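# Separate the blue block from the red block

## Task

Lift or slide the blue block away from the top of the red block and set it down so both blocks sit separately on the table, neither stacked on nor touching the other, with nothing pushed off the table.

## Robot and tools

Robot: two 6-joint arms with parallel grippers, left_arm and right_arm, mounted on opposite sides of the table. left_arm's base sits at scene (-0.020, +0.458, +0.039) m with quat_wxyz (+0.707, 0, 0, -0.707); right_arm's at (-0.020, -0.458, +0.039) m with quat_wxyz (+0.707, 0, 0, +0.707). In each base frame +z is up. Arm names do not match image left/right.

Frames: the scene origin is the table centre, table top at z = +0.020 m, +z up. Each arm reports its end_effector_position (m), end_effector_quat_wxyz and velocities in its own base frame; fixed cameras use the scene frame. The reported hand point lies between the fingers, 3 to 4 cm short of the tips; fingers extend along the gripper's +x and close along its y. Only the last 1.5 cm of each finger face is flat, so grasp with the tips. Reported hand poses may be a few cm off, more when reaching far.

A row: always 14 plain numbers. First left_arm: wrist yaw, elbow, shoulder, wrist pitch, wrist roll, waist, opening; then right_arm in the same order. The six joint values are absolute target angles in radians (not offsets), in the same convention as the Joint positions line. Shoulder, elbow and wrist roll have flipped signs relative to the URDF, so usable ranges in your numbers are: wrist yaw -1.571..1.571, elbow -2.356..0, shoulder -3.142..0, wrist pitch -1.571..1.571, wrist roll -3.142..3.142, waist -3.054..3.054. A target more than 0.028 rad beyond a range end (and farther out than the current angle) gets the call refused; real ends can differ by up to 0.028, and a 'joint sent to its limit' note means it was clipped. Opening is a scale from -1 to +1: +1 fully open (0.080 m pad gap), empty fingers meet near -0.78. Full close takes about 0.6 s. To keep an arm or gripper unchanged, resend its values from Joint targets / Tool commands; sending 0 as an opening is a real command.

Per-step limits: each joint's target stays within 0.368 rad (waist, shoulder, elbow) or 0.763 rad (wrist joints) of its measured angle, and if a target would put the hand over 70 mm from where it is, that arm's targets are shrunk toward the current angles. Far goals therefore need several actions or a move.

Tools:
- execute_actions(actions, cameras): actions is a list of actions; each action is a list of up to 15 rows, one row per 1/30 s step; fewer rows means the last row is held for the remaining steps (each action lasts 0.5 s). An empty list just returns state and images. cameras chooses images: omitted/null/["all"] = all, [] = none.
- move(target, speed, blend, opening_speed, blocking, cameras): target is one 14-number row or a list of up to 15 rows, all absolute joint angles; the whole list shares 10 s. Joints interpolate together, so the hand follows a curve and nothing is avoided. speed: rad/s of the joint with farthest to travel, 0.01 to 7, default 0.5, one value or one per target. blend: rad for corner rounding in a list, default 0. opening_speed: opening units per second, at least 0.2. blocking=false returns after about 0.5 s while motion continues; a new move replaces it. The result adds a 'move:' line: done, off_target (resting more than 0.03 rad from target), moving, held, fault, possibly limits=held. Done does not prove nothing was touched.
- wait(seconds): 0 to 10, arms hold their last command.
- stop(): brakes a running move.
- zoom_image(camera, region): region [x0, y0, x1, y1] pixels of that camera's latest image, at most 504x504.
- read_manual(section): licence texts only.
- finished_scene(scene): integer scene number; ends the scene, irreversible. Only call once blocks are separated and stable.

Cameras (all 672x504): cam_head_left, cam_head_right, cam_high, cam_low, cam_left_wrist, cam_right_wrist. Calibration is given per camera; fixed cameras may be off by about 2 degrees and 9 mm, wrist images may lag during motion.

Result lines: Joint positions (rad, then pad gap in m), Joint velocities ('within noise' when idle), Joint targets (what joints are currently driven to), Tool commands, grip_measured (opening on the command scale), Joint torques and External joint torques (positive toward larger joint numbers; a push toward larger numbers lowers the external reading). Warnings: 'blocked' (an arm stopped far short; all arms hold), 'joint command not followed' (clearance check altered targets), TORQUE FAULT (arm frozen 10 s), MOTOR HOT, OVER-TEMPERATURE FAULT.

Gripping: close to roughly 0.08 below the grip_measured value at first contact for a firm hold; less margin grips softer. Readings may be up to about 1 mm off, and under full squeeze read up to 3 mm narrower than the part.

Avoid: dropping the block or releasing it while it moves, fast impacts, pressing hard into the table or blocks, knocking anything off the table, and any contact between the two arms (a gripper closing on the other arm's fingers counts). Contact torque limits per joint (N m): waist 17.8, shoulder 22, elbow 22, wrist pitch 5.8, wrist yaw 5.78, wrist roll 5.42; a held load counts. Long stretched holds or pushing against unreachable poses heat motors and can trigger faults. Move slowly near contact, approach from above with open fingers, lift the blue block clear, place it gently elsewhere on the table, then open and retreat.

Each tool is called after "Request:" as name([rows], argument=value, ...), one row to a line, values as JSON.

## Session

Request:
execute_actions(actions=[])

Scene clock: 0.00 s.
left_arm: end_effector_position=(+0.1361, +0.2679, +0.0952) grip_measured=+0.989 end_effector_quat_wxyz=(+0.582, -0.294, -0.090, +0.753) | right_arm: end_effector_position=(+0.3277, +0.1365, +0.2104) grip_measured=+1.000 end_effector_quat_wxyz=(+0.800, +0.117, +0.568, -0.156)
Joint names: [wrist yaw, elbow, shoulder, wrist pitch, wrist roll, waist]
Joint positions: left_arm=[-0.955 -0.359 -1.377 0.393 1.064 0.68 0.08] | right_arm=[0.253 -1.698 -1.722 -1.325 -0.867 0.501 0.08]
Joint velocities: within noise
Joint torques (N m): no reading
External joint torques (N m): no reading
Heat: left arm: hottest wrist yaw 37 °C (+0.0 °C/min); right arm: hottest wrist pitch 39 °C (+0.0 °C/min).
Joint targets: left_arm=[-0.956 -0.359 -1.376 0.393 1.064 0.680] | right_arm=[0.253 -1.702 -1.717 -1.324 -0.867 0.501]
Tool commands: left_gripper/opening=+0.988879 right_gripper/opening=+1.0

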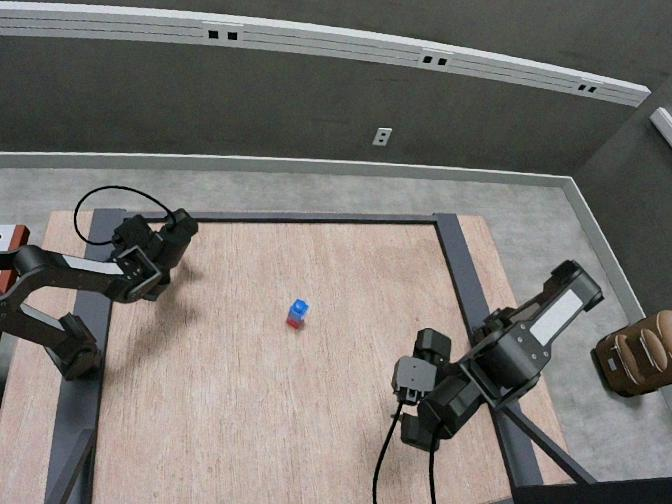

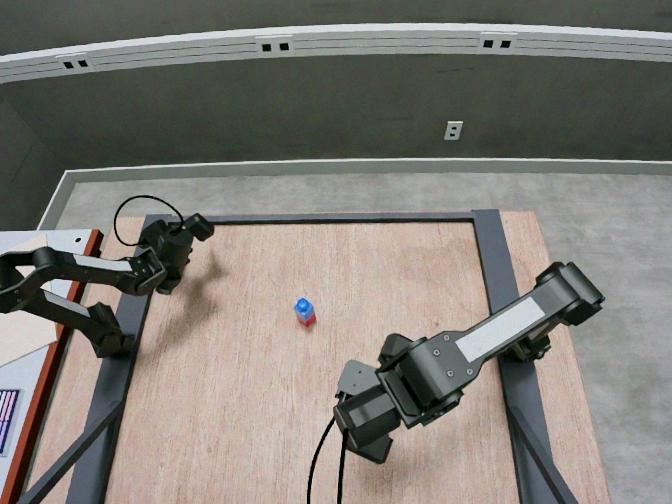

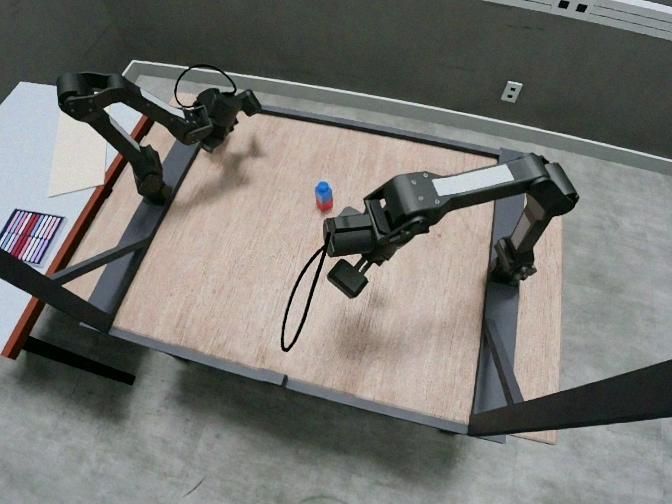

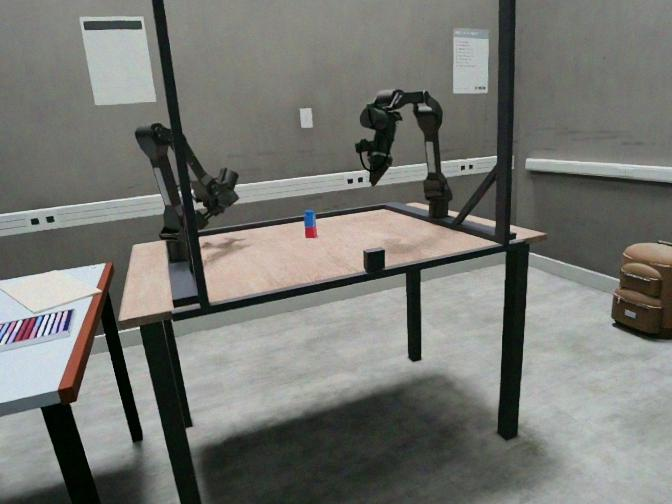

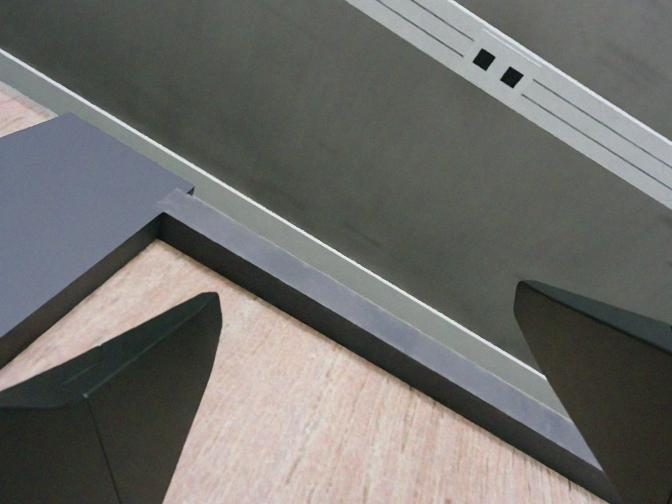

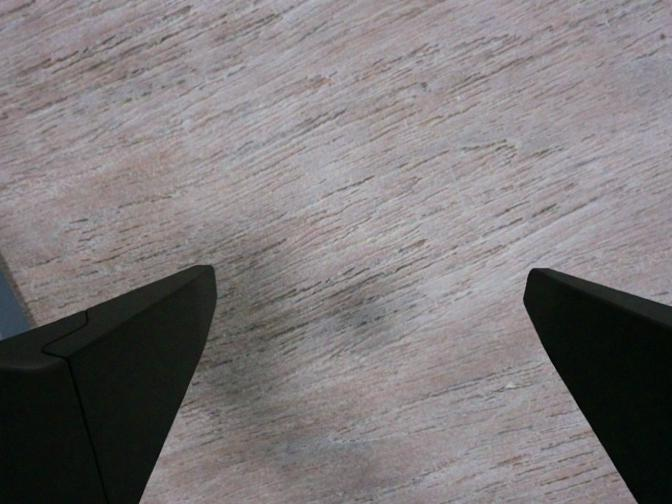

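Request:
zoom_image(camera="cam_head_right", region=[276, 280, 336, 340])

Request:
zoom_image(camera="cam_low", region=[280, 196, 340, 246])

Request:
zoom_image(camera="cam_head_left", region=[266, 280, 326, 340])

Request:
zoom_image(camera="cam_high", region=[294, 165, 354, 225])

Scaled by 8.400.

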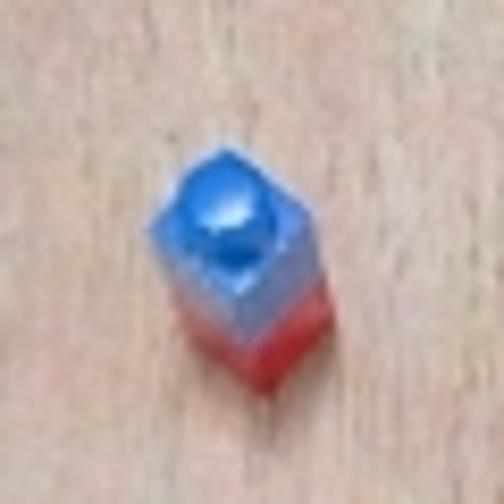

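Scaled by 8.400.

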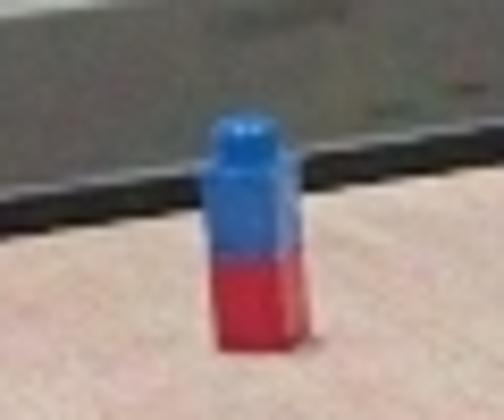

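Scaled by 8.400.

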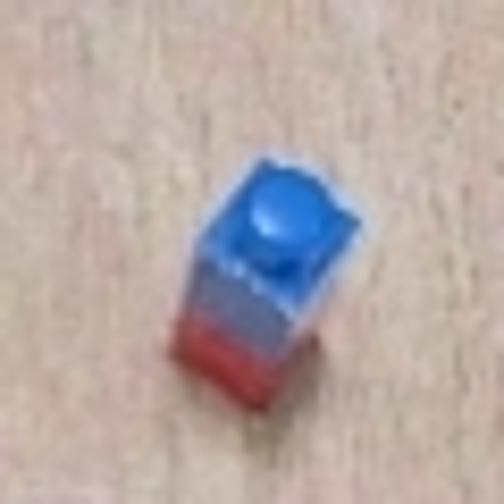

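Scaled by 8.400.

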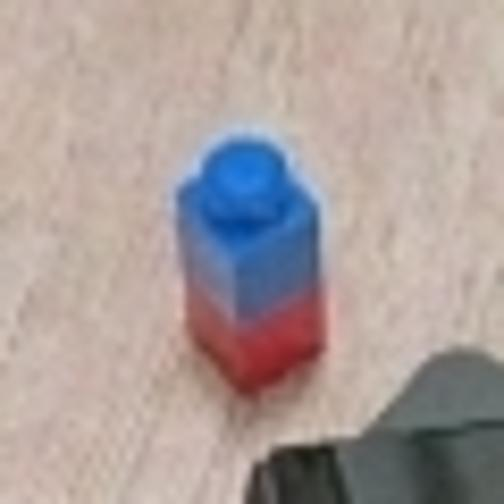

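Request:
move(target=[-0.956,-0.359,-1.376,0.393,1.064,0.68,1,0,-1.801,-1.886,-1.115,-0.56,-0.173,1], speed=0.9)

Scene clock: 20.17 s.
left_arm: end_effector_position=(+0.1361, +0.2679, +0.0952) grip_measured=+0.989 end_effector_quat_wxyz=(+0.582, -0.294, -0.090, +0.753) | right_arm: end_effector_position=(+0.4204, -0.0747, +0.1872) grip_measured=+1.000 end_effector_quat_wxyz=(+0.773, +0.275, +0.525, -0.228)
Joint positions: left_arm=[-0.955 -0.359 -1.377 0.393 1.064 0.68 0.08] | right_arm=[0.003 -1.788 -1.882 -1.119 -0.565 -0.175 0.08]
Joint torques (N m): left_arm=[-0.44 -5.47 3.22 1.63 0.02 0.04] | right_arm=[-0.04 -7.26 8.4 1.43 0.2 0.19]
External joint torques (N m): left_arm=[-0.11 -0.21 -0.54 0.32 0.04 0.04] | right_arm=[-0.07 -1.44 0.36 0.59 0.19 0.24]
Heat: left arm: hottest wrist yaw 37 °C (+0.0 °C/min); right arm: hottest wrist pitch 40 °C (+3.0 °C/min).
Joint targets: left_arm=[-0.956 -0.359 -1.376 0.393 1.064 0.680] | right_arm=[0.000 -1.801 -1.886 -1.115 -0.560 -0.173]
move: done
cam_right_wrist: T_world_to_cam=[[-0.632937, -0.755095, -0.170944, 0.25089], [-0.772489, 0.630633, 0.0745833, 0.37862], [0.0514854, 0.179259, -0.982454, 0.248296], [0, 0, 0, 1]] pos_world=[0.438494, -0.093834, 0.258589]

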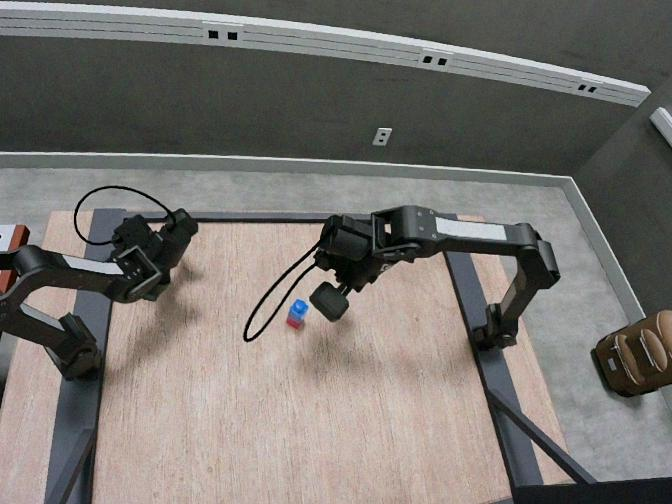

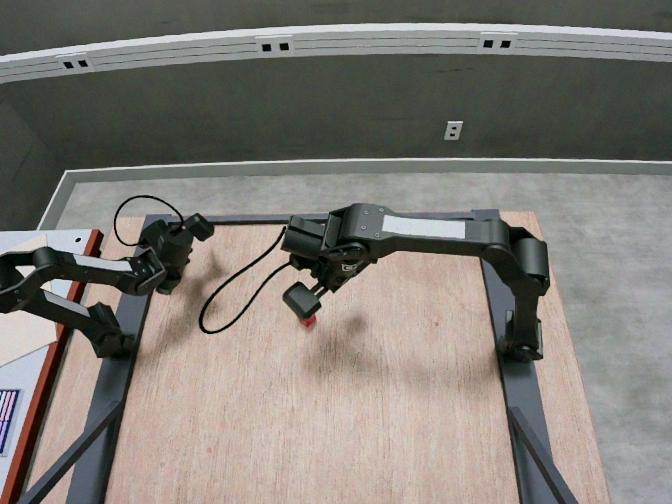

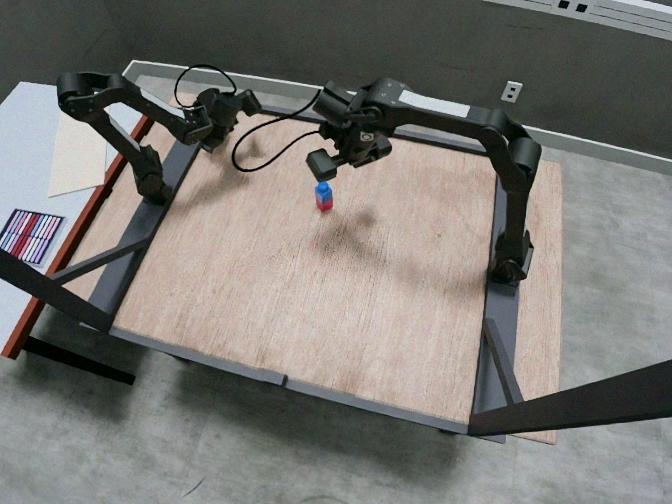

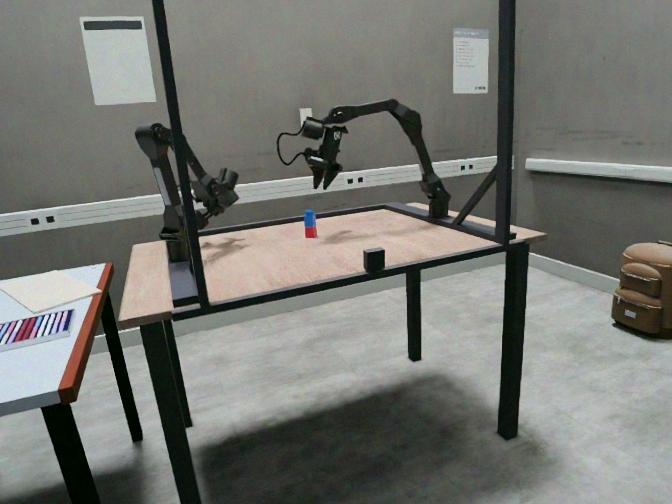

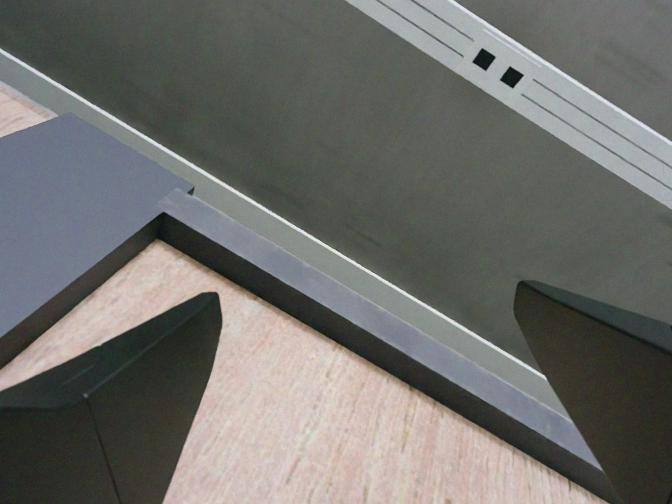

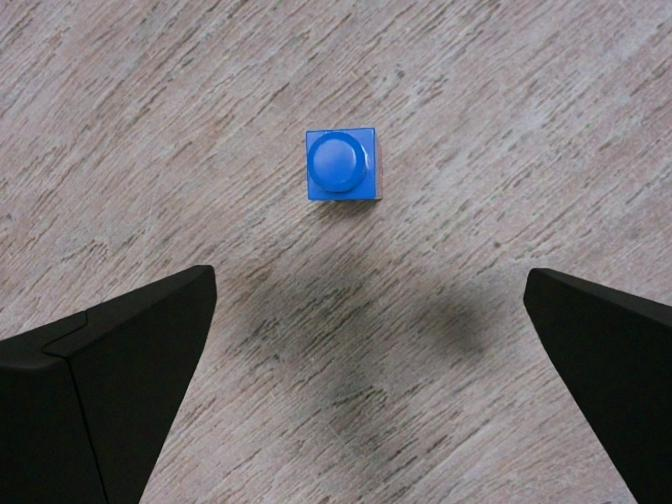

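Request:
move(target=[-0.956,-0.359,-1.376,0.393,1.064,0.68,1,0,-2.092,-2.223,-1.169,-0.52,-0.179,1], speed=0.6, cameras=["cam_right_wrist"])

Scene clock: 24.93 s.
left_arm: end_effector_position=(+0.1361, +0.2679, +0.0952) grip_measured=+0.989 end_effector_quat_wxyz=(+0.582, -0.294, -0.090, +0.753) | right_arm: end_effector_position=(+0.4797, -0.0857, +0.1277) grip_measured=+1.000 end_effector_quat_wxyz=(+0.749, +0.256, +0.568, -0.226)
Joint positions: left_arm=[-0.955 -0.359 -1.377 0.393 1.064 0.68 0.08] | right_arm=[0.003 -2.08 -2.222 -1.168 -0.525 -0.176 0.08]
Joint torques (N m): left_arm=[-0.4 -5.5 3.27 1.62 -0.01 0.01] | right_arm=[-0.04 -7.24 10.77 0.89 0.2 -0.38]
External joint torques (N m): left_arm=[-0.08 -0.18 -0.51 0.3 0.02 0.02] | right_arm=[-0.07 -1.42 0.57 0.16 0.19 -0.37]
Heat: left arm: hottest wrist yaw 37 °C (+0.0 °C/min); right arm: hottest wrist pitch 40 °C (+2.4 °C/min).
Joint targets: left_arm=[-0.956 -0.359 -1.376 0.393 1.064 0.680] | right_arm=[0.000 -2.092 -2.223 -1.169 -0.520 -0.179]
move: done
cam_right_wrist: T_world_to_cam=[[-0.618476, -0.777557, -0.113545, 0.253726], [-0.784131, 0.601259, 0.153704, 0.428777], [-0.0512441, 0.184097, -0.981571, 0.238383], [0, 0, 0, 1]] pos_world=[0.505356, -0.104405, 0.196894]

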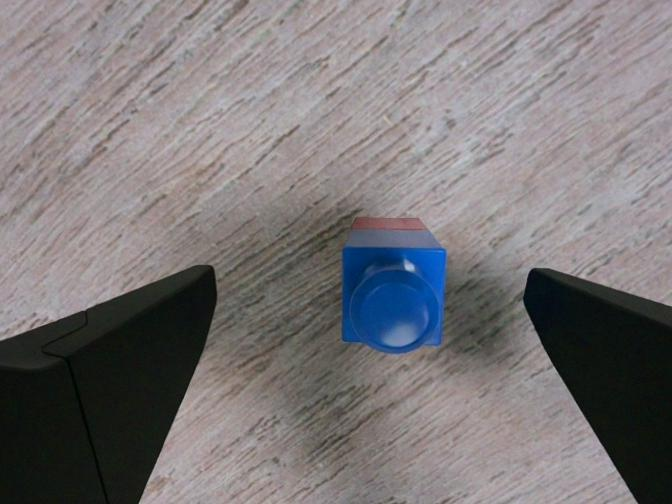

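Request:
move(target=[-0.956,-0.359,-1.376,0.393,1.064,0.68,1,0,-2.1335,-2.3905,-1.243,-0.52,-0.1754,1], speed=0.25, cameras=["cam_right_wrist","cam_low","cam_high"])

Request:
zoom_image(camera="cam_low", region=[270, 176, 370, 256])

Scene clock: 27.87 s.
left_arm: end_effector_position=(+0.1361, +0.2679, +0.0952) grip_measured=+0.989 end_effector_quat_wxyz=(+0.582, -0.294, -0.090, +0.753) | right_arm: end_effector_position=(+0.4710, -0.0842, +0.0597) grip_measured=+1.000 end_effector_quat_wxyz=(+0.686, +0.245, +0.642, -0.240)
Joint positions: left_arm=[-0.955 -0.359 -1.377 0.393 1.064 0.68 0.08] | right_arm=[0.003 -2.122 -2.388 -1.241 -0.525 -0.176 0.08]
Joint torques (N m): left_arm=[-0.41 -5.38 3.28 1.63 -0.01 0.06] | right_arm=[-0.1 -6.84 11.37 0.52 0.19 0]
External joint torques (N m): left_arm=[-0.08 -0.1 -0.48 0.31 0.01 0.07] | right_arm=[-0.13 -1.33 0.64 0.09 0.18 0.08]
Heat: left arm: hottest wrist yaw 37 °C (+0.0 °C/min); right arm: hottest wrist pitch 40 °C (+2.2 °C/min).
Joint targets: left_arm=[-0.956 -0.359 -1.376 0.393 1.064 0.680] | right_arm=[0.000 -2.133 -2.390 -1.243 -0.520 -0.176]
move: done
cam_right_wrist: T_world_to_cam=[[-0.631336, -0.775299, -0.0180747, 0.242318], [-0.73739, 0.592923, 0.323571, 0.39859], [-0.240147, 0.21761, -0.946031, 0.260606], [0, 0, 0, 1]] pos_world=[0.509484, -0.105174, 0.121949]
Images, in order (width x height): cam_high 672x504, cam_low 672x504, cam_right_wrist 672x504.

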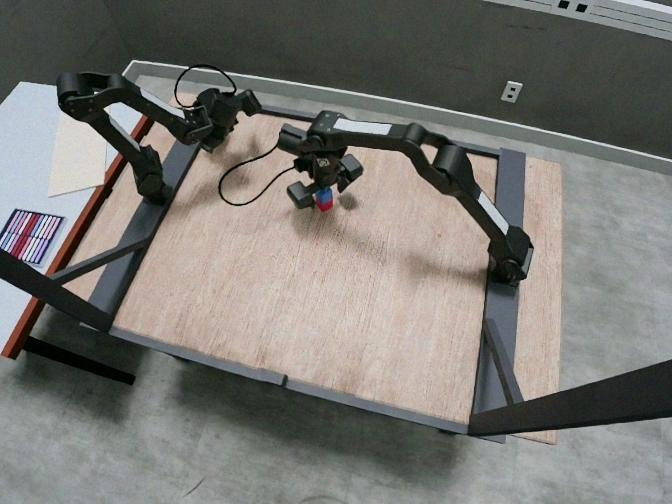

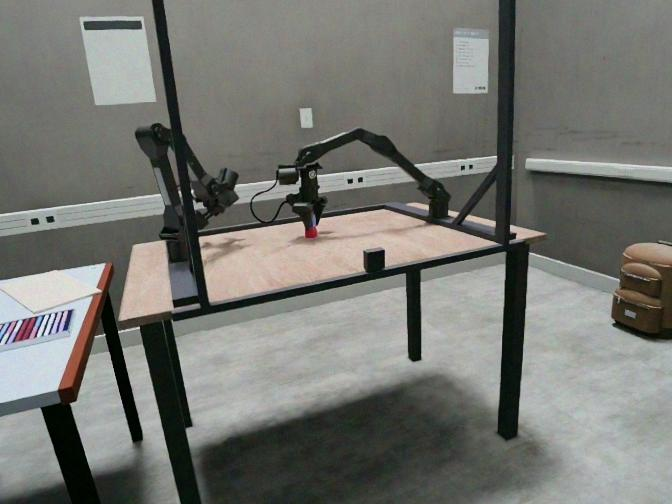

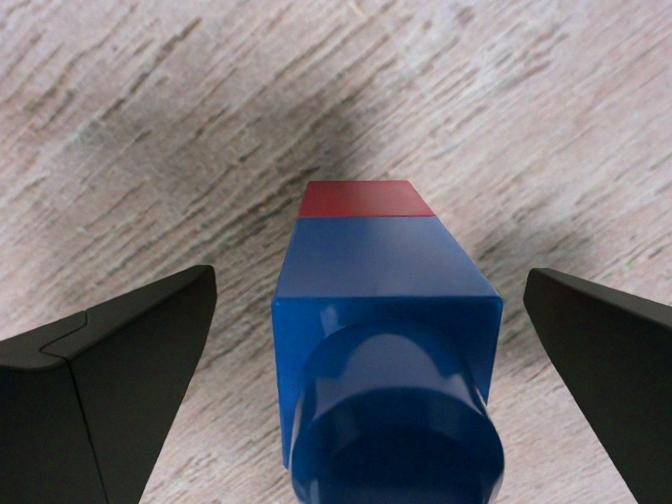

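Scaled by 5.040.

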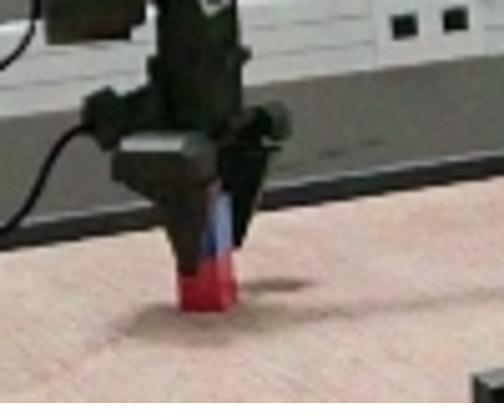

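Request:
move([
  [-0.956,-0.359,-1.376,0.393,1.064,0.68,1,0,-2.158,-2.3905,-1.267,-0.52,-0.1754,1],
  [-0.956,-0.359,-1.376,0.393,1.064,0.68,1,0,-2.158,-2.3905,-1.267,-0.52,-0.1754,-0.12],
], speed=0.25, opening_speed=0.8, cameras=["cam_right_wrist","cam_low"])

Scene clock: 32.57 s.
left_arm: end_effector_position=(+0.1361, +0.2679, +0.0952) grip_measured=+0.989 end_effector_quat_wxyz=(+0.582, -0.294, -0.090, +0.753) | right_arm: end_effector_position=(+0.4712, -0.0842, +0.0660) grip_measured=-0.095 end_effector_quat_wxyz=(+0.686, +0.245, +0.642, -0.240)
Joint positions: left_arm=[-0.955 -0.359 -1.377 0.393 1.064 0.68 0.08] | right_arm=[0.003 -2.147 -2.388 -1.266 -0.525 -0.176 0.031]
Joint torques (N m): left_arm=[-0.41 -5.54 3.21 1.62 0.01 0.14] | right_arm=[-0.06 -6.75 11.38 0.56 0.18 -0.02]
External joint torques (N m): left_arm=[-0.08 -0.25 -0.59 0.3 0.04 0.13] | right_arm=[-0.09 -1.29 0.7 0.15 0.18 -0.09]
Heat: left arm: hottest wrist yaw 37 °C (+0.0 °C/min); right arm: hottest wrist pitch 40 °C (+1.8 °C/min).
Joint targets: left_arm=[-0.956 -0.359 -1.376 0.393 1.064 0.680] | right_arm=[0.000 -2.158 -2.390 -1.267 -0.520 -0.176]
move: done
cam_right_wrist: T_world_to_cam=[[-0.631348, -0.775283, -0.0183338, 0.242537], [-0.73751, 0.592944, 0.323261, 0.396728], [-0.239747, 0.217611, -0.946132, 0.266398], [0, 0, 0, 1]] pos_world=[0.509584, -0.105174, 0.128248]
Images, in order (width x height): cam_low 672x504, cam_right_wrist 672x504.

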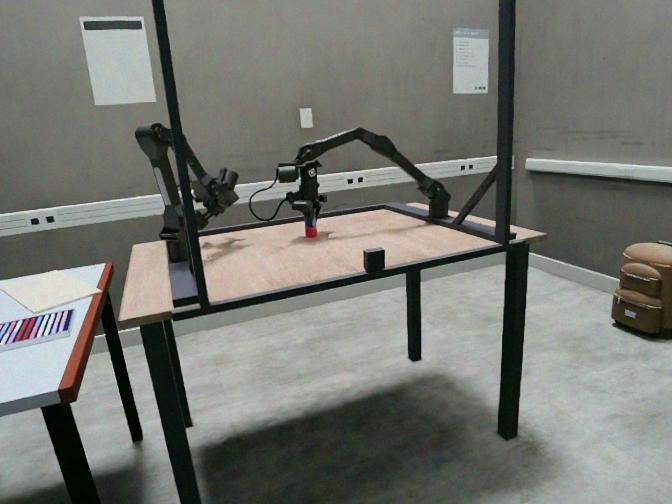

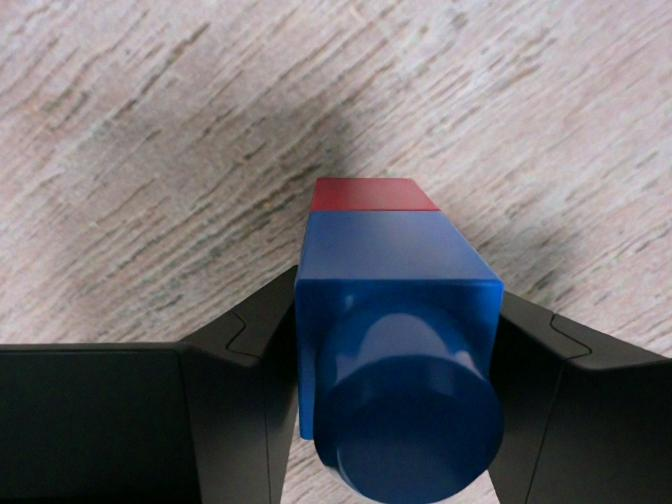

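Request:
move([
  [-0.956,-0.359,-1.376,0.393,1.064,0.68,1,0,-2.158,-2.3905,-1.267,-0.52,-0.1754,-0.2],
  [0,-0.755,-1.879,1.1245,0,0,1,0,-1.618,-1.911,-1.278,0,0,-0.2],
  [0,-0.7425,-2.2802,1.5377,0,0,1,0,-1.618,-1.911,-1.278,0,0,-0.2],
], speed=0.6)

Request:
zoom_image(camera="cam_high", region=[230, 100, 430, 300])

Request:
zoom_image(camera="cam_low", region=[230, 126, 390, 266])

Scene clock: 40.43 s.
left_arm: end_effector_position=(+0.4795, -0.0003, +0.0681) grip_measured=+0.989 end_effector_quat_wxyz=(+1.000, -0.003, -0.008, -0.001) | right_arm: end_effector_position=(+0.3583, -0.0009, +0.1144) grip_measured=-0.095 end_effector_quat_wxyz=(+0.700, -0.001, +0.715, +0.001)
Joint positions: left_arm=[0.002 -0.745 -2.265 1.535 0.006 0 0.08] | right_arm=[0.001 -1.61 -1.924 -1.278 0.005 -0.002 0.031]
Joint torques (N m): left_arm=[-0.09 -3.11 6.14 2.39 -0.2 -0.03] | right_arm=[-0.01 -6.21 10.19 0.53 -0.16 0.23]
External joint torques (N m): left_arm=[-0.09 0.19 -2.12 0.71 -0.2 -0.01] | right_arm=[-0.01 -0.92 2.43 0.25 -0.16 0.23]
Heat: left arm: hottest wrist yaw 37 °C (+0.0 °C/min); right arm: hottest wrist pitch 40 °C (+1.5 °C/min).
Joint targets: left_arm=[0.000 -0.743 -2.280 1.538 0.000 0.000] | right_arm=[0.000 -1.618 -1.911 -1.278 0.000 0.000]
move: done
cam_left_wrist: T_world_to_cam=[[-0.00878107, -0.999653, -0.0248242, 0.0159867], [-0.356676, 0.0263234, -0.933857, 0.261774], [0.934187, 0.000653933, -0.356784, -0.344575], [0, 0, 0, 1]] pos_world=[0.415407, 0.00931571, 0.121918]
cam_right_wrist: T_world_to_cam=[[0.0201224, -0.999746, 0.0101723, -0.000143971], [-0.918031, -0.014446, 0.396245, 0.304328], [-0.395997, -0.0173119, -0.918089, 0.319613], [0, 0, 0, 1]] pos_world=[0.405952, 0.0097855, 0.172846]

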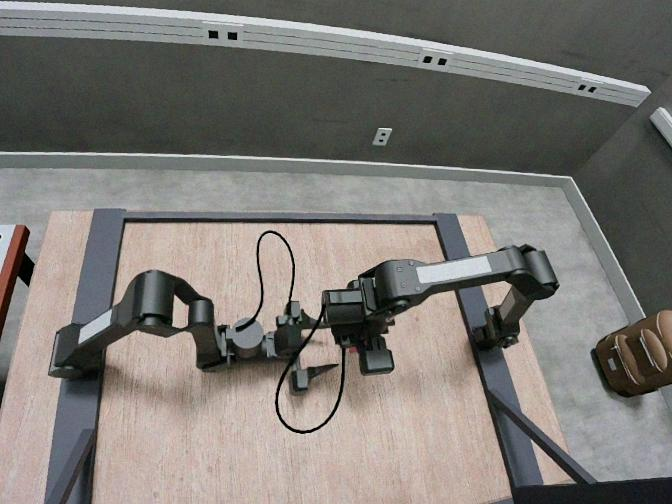

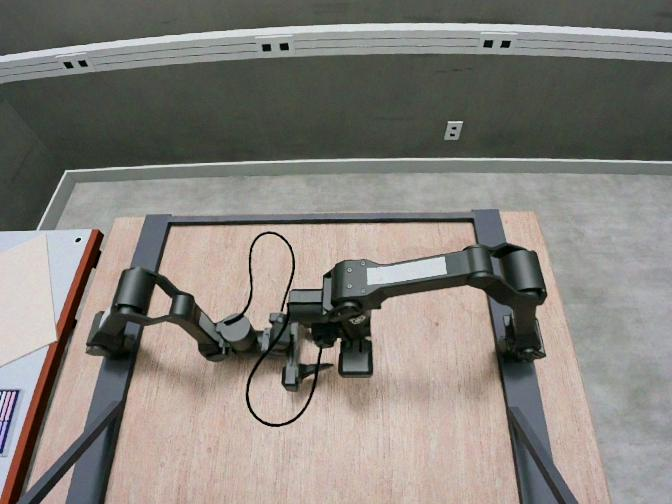

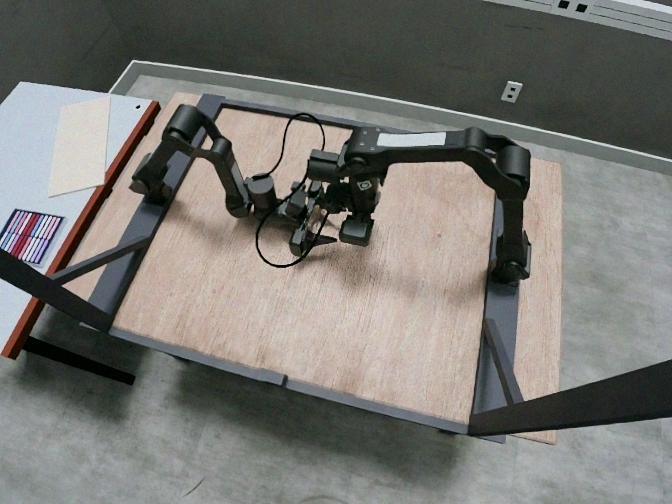

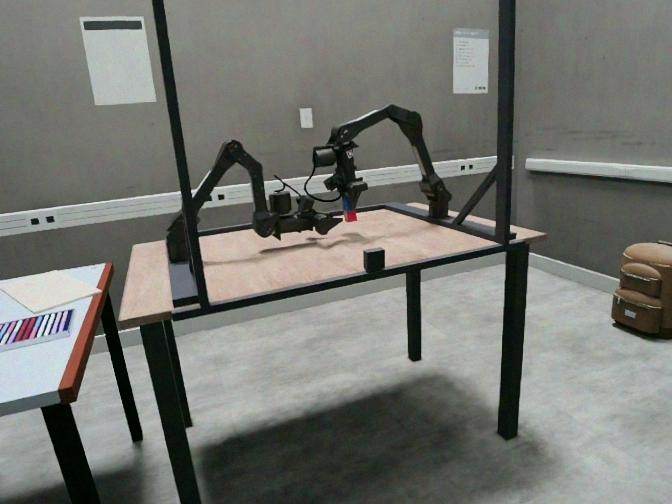

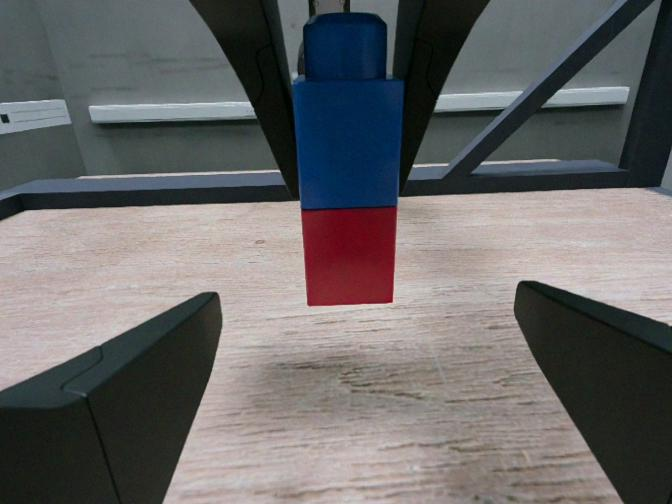

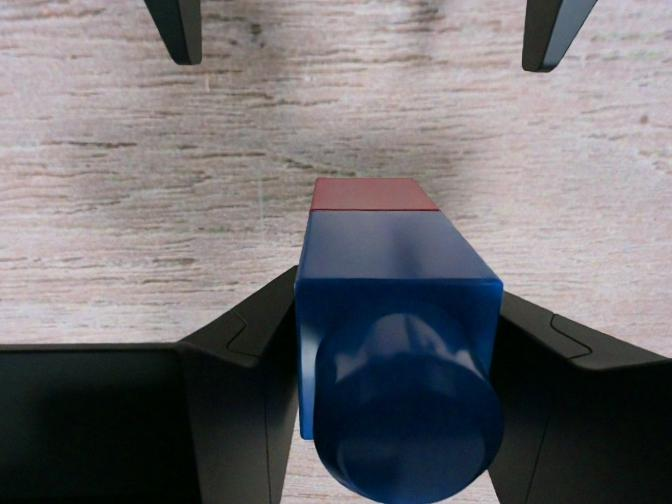

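Scaled by 2.520.

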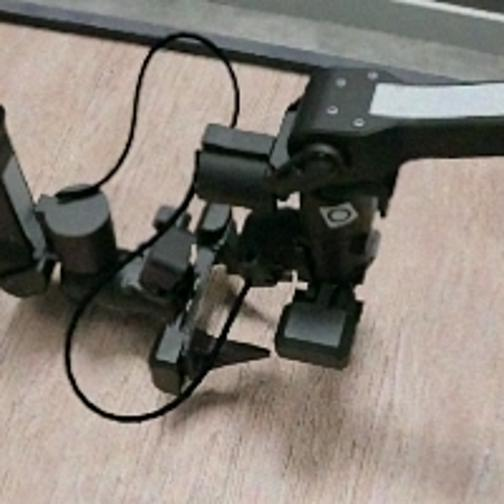

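Scaled by 3.150.

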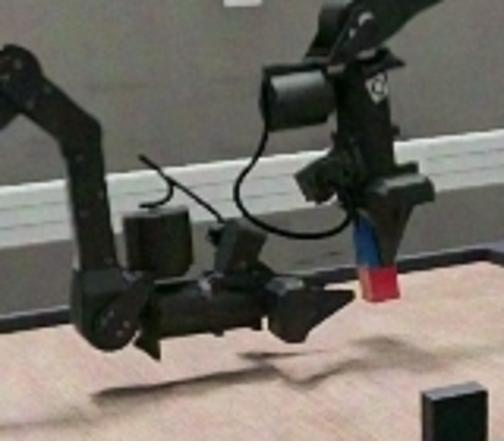

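Request:
move([
  [0,-0.9879,-2.3522,1.3643,0,0.011,1,0,-1.618,-1.911,-1.278,0,0,-0.2],
  [0,-0.9879,-2.3522,1.3643,0,0.011,-0.2,0,-1.618,-1.911,-1.278,0,0,-0.2],
], speed=0.25, opening_speed=0.8, cameras=["cam_left_wrist","cam_low"])

Request:
zoom_image(camera="cam_low", region=[290, 156, 390, 256])

Scene clock: 45.13 s.
left_arm: end_effector_position=(+0.5314, +0.0035, +0.0691) grip_measured=-0.127 end_effector_quat_wxyz=(+1.000, -0.003, -0.004, +0.002) | right_arm: end_effector_position=(+0.3582, -0.0011, +0.1144) grip_measured=-0.095 end_effector_quat_wxyz=(+0.699, -0.002, +0.715, +0.000)
Joint positions: left_arm=[0.002 -0.977 -2.334 1.364 0.006 0.007 0.029] | right_arm=[0.002 -1.61 -1.924 -1.278 0.005 -0.002 0.031]
Joint torques (N m): left_arm=[-0.11 -5.59 7.07 2.13 -0.2 0.38] | right_arm=[-0.04 -6.2 10.1 0.56 -0.16 0.3]
External joint torques (N m): left_arm=[-0.11 -1.38 -2.54 0.41 -0.2 0.42] | right_arm=[-0.04 -0.89 2.25 0.29 -0.16 0.33]
Heat: left arm: hottest wrist pitch 37 °C (+4.0 °C/min); right arm: hottest wrist pitch 40 °C (+1.3 °C/min).
Joint targets: left_arm=[0.000 -0.988 -2.352 1.364 0.000 0.011] | right_arm=[0.000 -1.618 -1.911 -1.278 0.000 0.000]
move: done
cam_left_wrist: T_world_to_cam=[[-0.00210003, -0.99969, -0.0247938, 0.0166472], [-0.363946, 0.0238575, -0.931114, 0.284808], [0.931418, 0.00706824, -0.363884, -0.390717], [0, 0, 0, 1]] pos_world=[0.467611, 0.0126089, 0.123425]
Images, in order (width x height): cam_low 672x504, cam_left_wrist 672x504.

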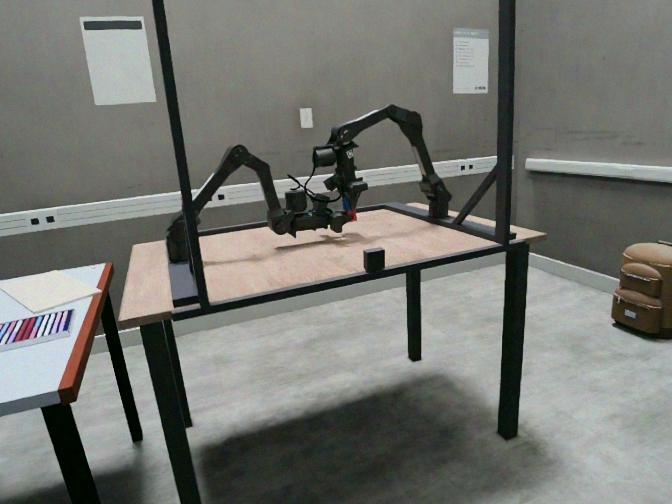

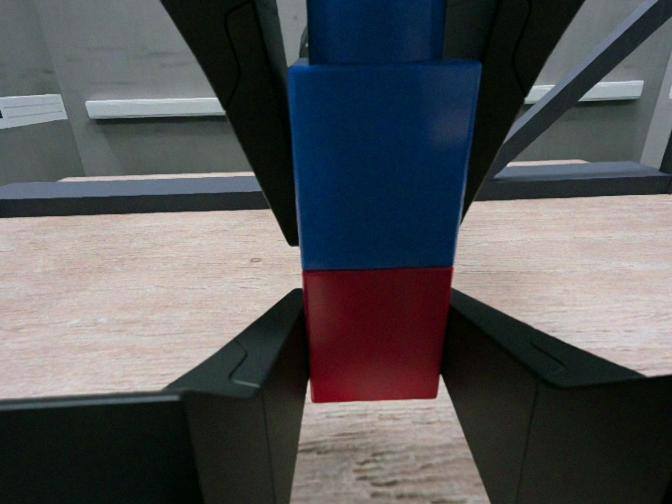

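Scaled by 5.040.

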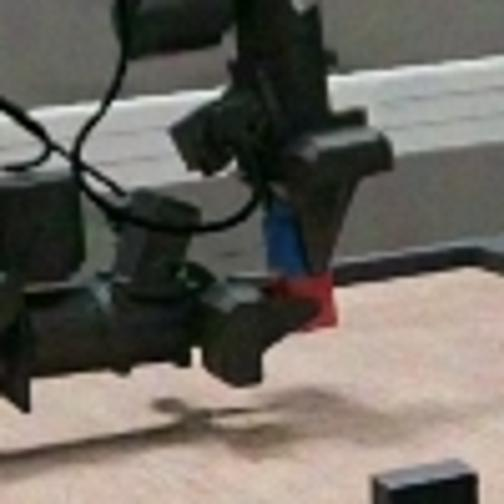

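Request:
move([
  [0,-0.9879,-2.3522,1.3643,0,0.011,-0.3,0,-1.618,-1.911,-1.278,0,0,-0.3],
  [0,-0.9879,-2.3522,1.3643,0,0.011,-0.3,0,-1.8304,-1.9206,-1.4806,0,0,-0.3],
], speed=0.15, cameras=["cam_left_wrist","cam_low","cam_right_wrist"])

Scene clock: 48.80 s.
left_arm: end_effector_position=(+0.5336, +0.0035, +0.0703) grip_measured=-0.127 end_effector_quat_wxyz=(+1.000, -0.003, -0.006, +0.002) | right_arm: end_effector_position=(+0.3584, -0.0011, +0.1668) grip_measured=-0.095 end_effector_quat_wxyz=(+0.702, -0.002, +0.712, +0.000)
Joint positions: left_arm=[0.002 -0.988 -2.338 1.362 0.006 0.007 0.029] | right_arm=[0.002 -1.819 -1.924 -1.479 0.005 -0.002 0.031]
Joint torques (N m): left_arm=[-0.09 -4.45 7.45 2.32 -0.22 0.41] | right_arm=[-0.05 -6.65 9.05 0.41 -0.15 0.24]
External joint torques (N m): left_arm=[-0.08 -0.25 -2.16 0.61 -0.21 0.4] | right_arm=[-0.05 -1.33 1.25 0.11 -0.15 0.23]
Heat: left arm: hottest wrist pitch 37 °C (+3.7 °C/min); right arm: hottest shoulder 40 °C (+13.5 °C/min).
Joint targets: left_arm=[0.000 -0.988 -2.352 1.364 0.000 0.011] | right_arm=[0.000 -1.831 -1.921 -1.481 0.000 0.000]
move: done
cam_left_wrist: T_world_to_cam=[[-0.00198763, -0.99969, -0.0248033, 0.0166218], [-0.359724, 0.0238577, -0.932754, 0.284553], [0.933057, 0.00706837, -0.35966, -0.393453], [0, 0, 0, 1]] pos_world=[0.469507, 0.0126089, 0.124321]
cam_right_wrist: T_world_to_cam=[[0.0200497, -0.999738, 0.0110871, -0.000949165], [-0.92099, -0.0141528, 0.389329, 0.285843], [-0.38907, -0.0180171, -0.921032, 0.365685], [0, 0, 0, 1]] pos_world=[0.405555, 0.00968513, 0.225531]
Images, in order (width x height): cam_low 672x504, cam_left_wrist 672x504, cam_right_wrist 672x504.

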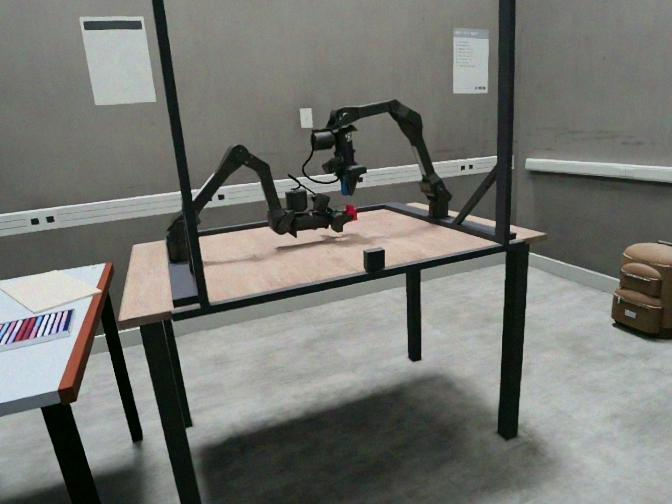

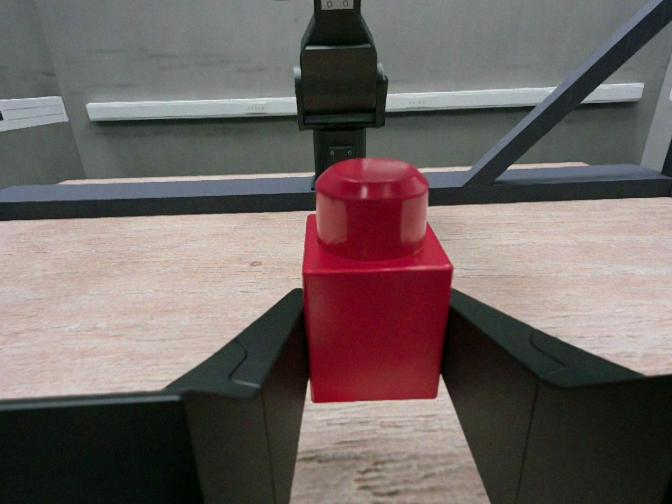

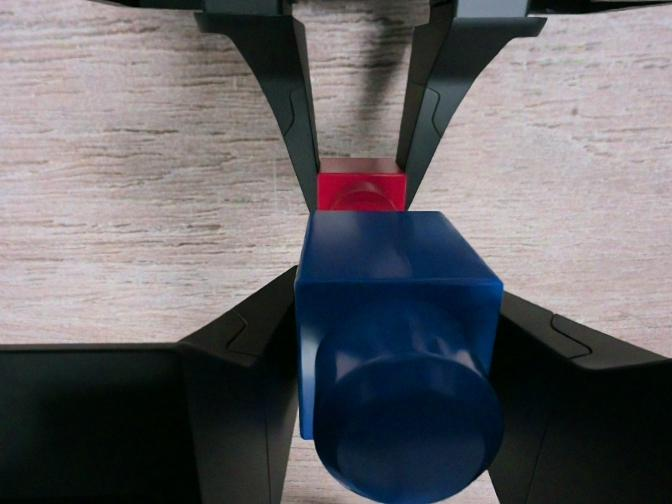

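Request:
move([
  [0,-1.4749,-1.7536,-1.2921,0,0,-0.3,0,-1.1205,-1.7477,-0.9436,0,0,-0.3],
  [0,-1.5333,-2.0246,-1.0795,0,0,-0.3,0,-1.1205,-1.7477,-0.9436,0,0,-0.3],
], speed=0.8)

Scene clock: 56.97 s.
left_arm: end_effector_position=(+0.5376, +0.0035, +0.0369) grip_measured=-0.127 end_effector_quat_wxyz=(+0.969, -0.004, +0.247, +0.003) | right_arm: end_effector_position=(+0.3477, -0.0010, +0.1236) grip_measured=-0.095 end_effector_quat_wxyz=(+0.702, -0.002, +0.713, +0.000)
Joint positions: left_arm=[0.002 -1.137 -2.172 0.535 0.006 0.007 0.029] | right_arm=[0.002 -1.582 -1.876 -1.293 0.005 -0.002 0.031]
Joint torques (N m): left_arm=[0 -5.38 9.33 2.08 0.04 -0.08] | right_arm=[-0.03 -4.92 10.17 0.77 -0.15 0.19]
External joint torques (N m): left_arm=[0 0.25 -0.72 0.39 0.05 -0.08] | right_arm=[-0.03 0.4 2.72 0.48 -0.15 0.19]
Heat: left arm: hottest wrist pitch 39 °C (+5.3 °C/min); right arm: hottest shoulder 41 °C (+12.6 °C/min).
Joint targets: left_arm=[0.002 -1.136 -2.174 0.536 0.006 0.007] | right_arm=[0.000 -1.578 -1.859 -1.290 0.000 0.000]
move: held (left_arm; a check stopped the path), off_target (right_arm; braked when a check withheld steps of left_arm); path passed 0 of 2 targets; limits=held; left_arm: the wrist pitch is farthest, 1.615 rad from its target; right_arm: the elbow is farthest, 0.461 rad from its target
joint command not followed: on one or more control steps a check withheld the commanded joint targets of the left arm, and it was not sent them on those steps.
cause: the commanded joint targets, or the way to them, would bring a part of the robot too close to another arm (a part of this arm just beyond the wrist pitch and a part of the right arm just beyond the wrist roll).
cam_left_wrist: T_world_to_cam=[[-0.0129369, -0.999771, -0.017057, 0.0214507], [-0.770038, 0.0208432, -0.637657, 0.464585], [0.637867, 0.00488524, -0.770131, -0.235412], [0, 0, 0, 1]] pos_world=[0.508187, 0.0129124, 0.115313]
cam_right_wrist: T_world_to_cam=[[0.0200708, -0.999738, 0.0110488, -0.000259017], [-0.920273, -0.014154, 0.391022, 0.292306], [-0.390763, -0.018016, -0.920315, 0.322313], [0, 0, 0, 1]] pos_world=[0.394954, 0.00968513, 0.182335]

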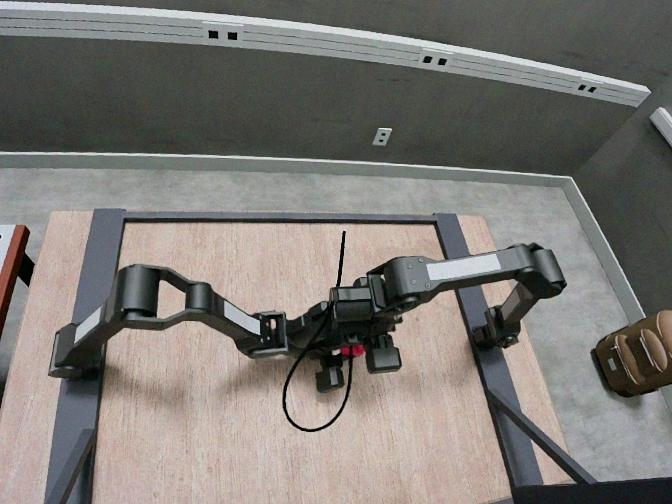

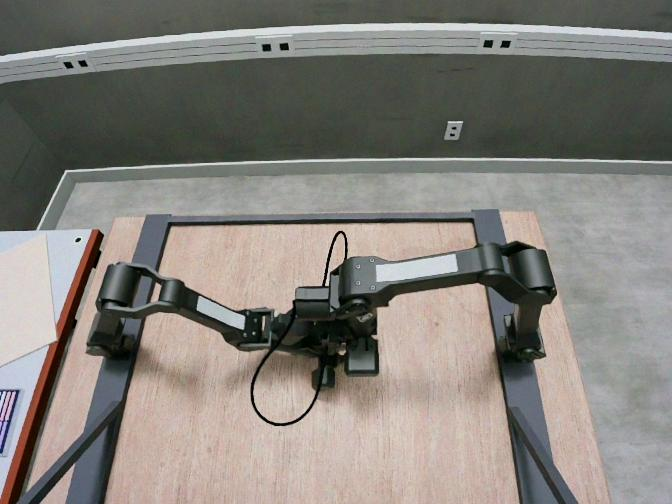

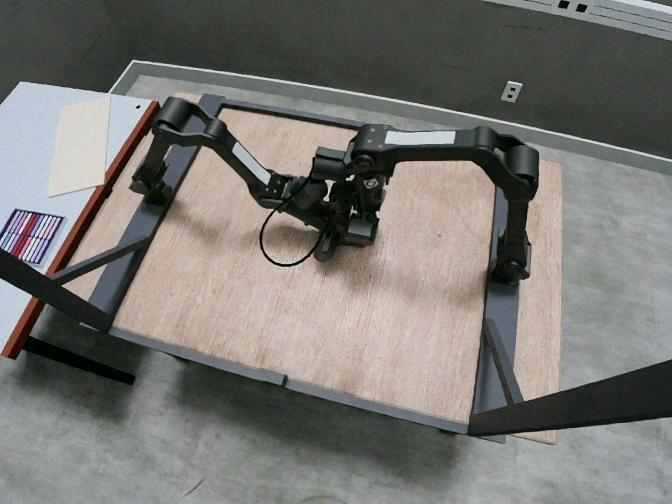

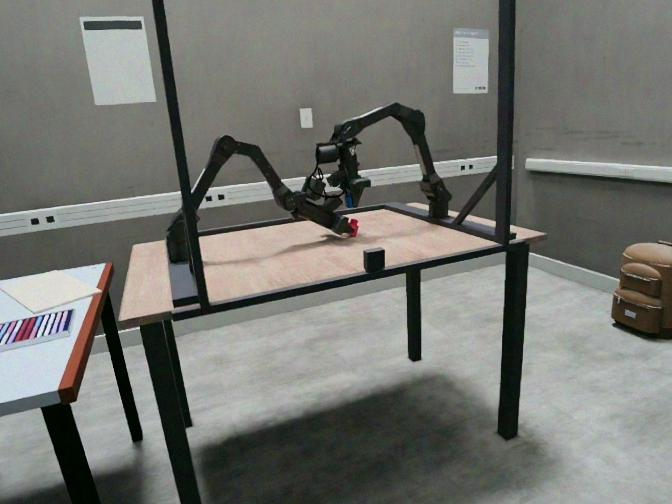

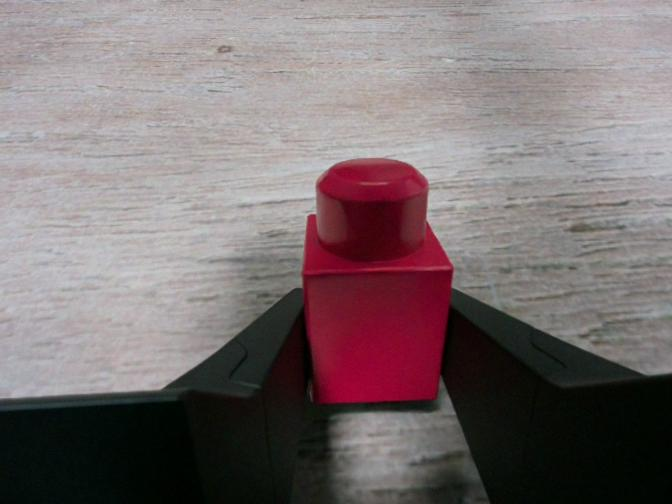

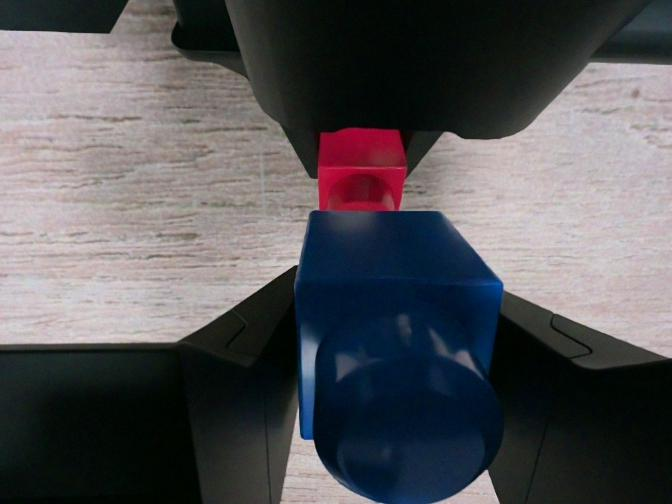

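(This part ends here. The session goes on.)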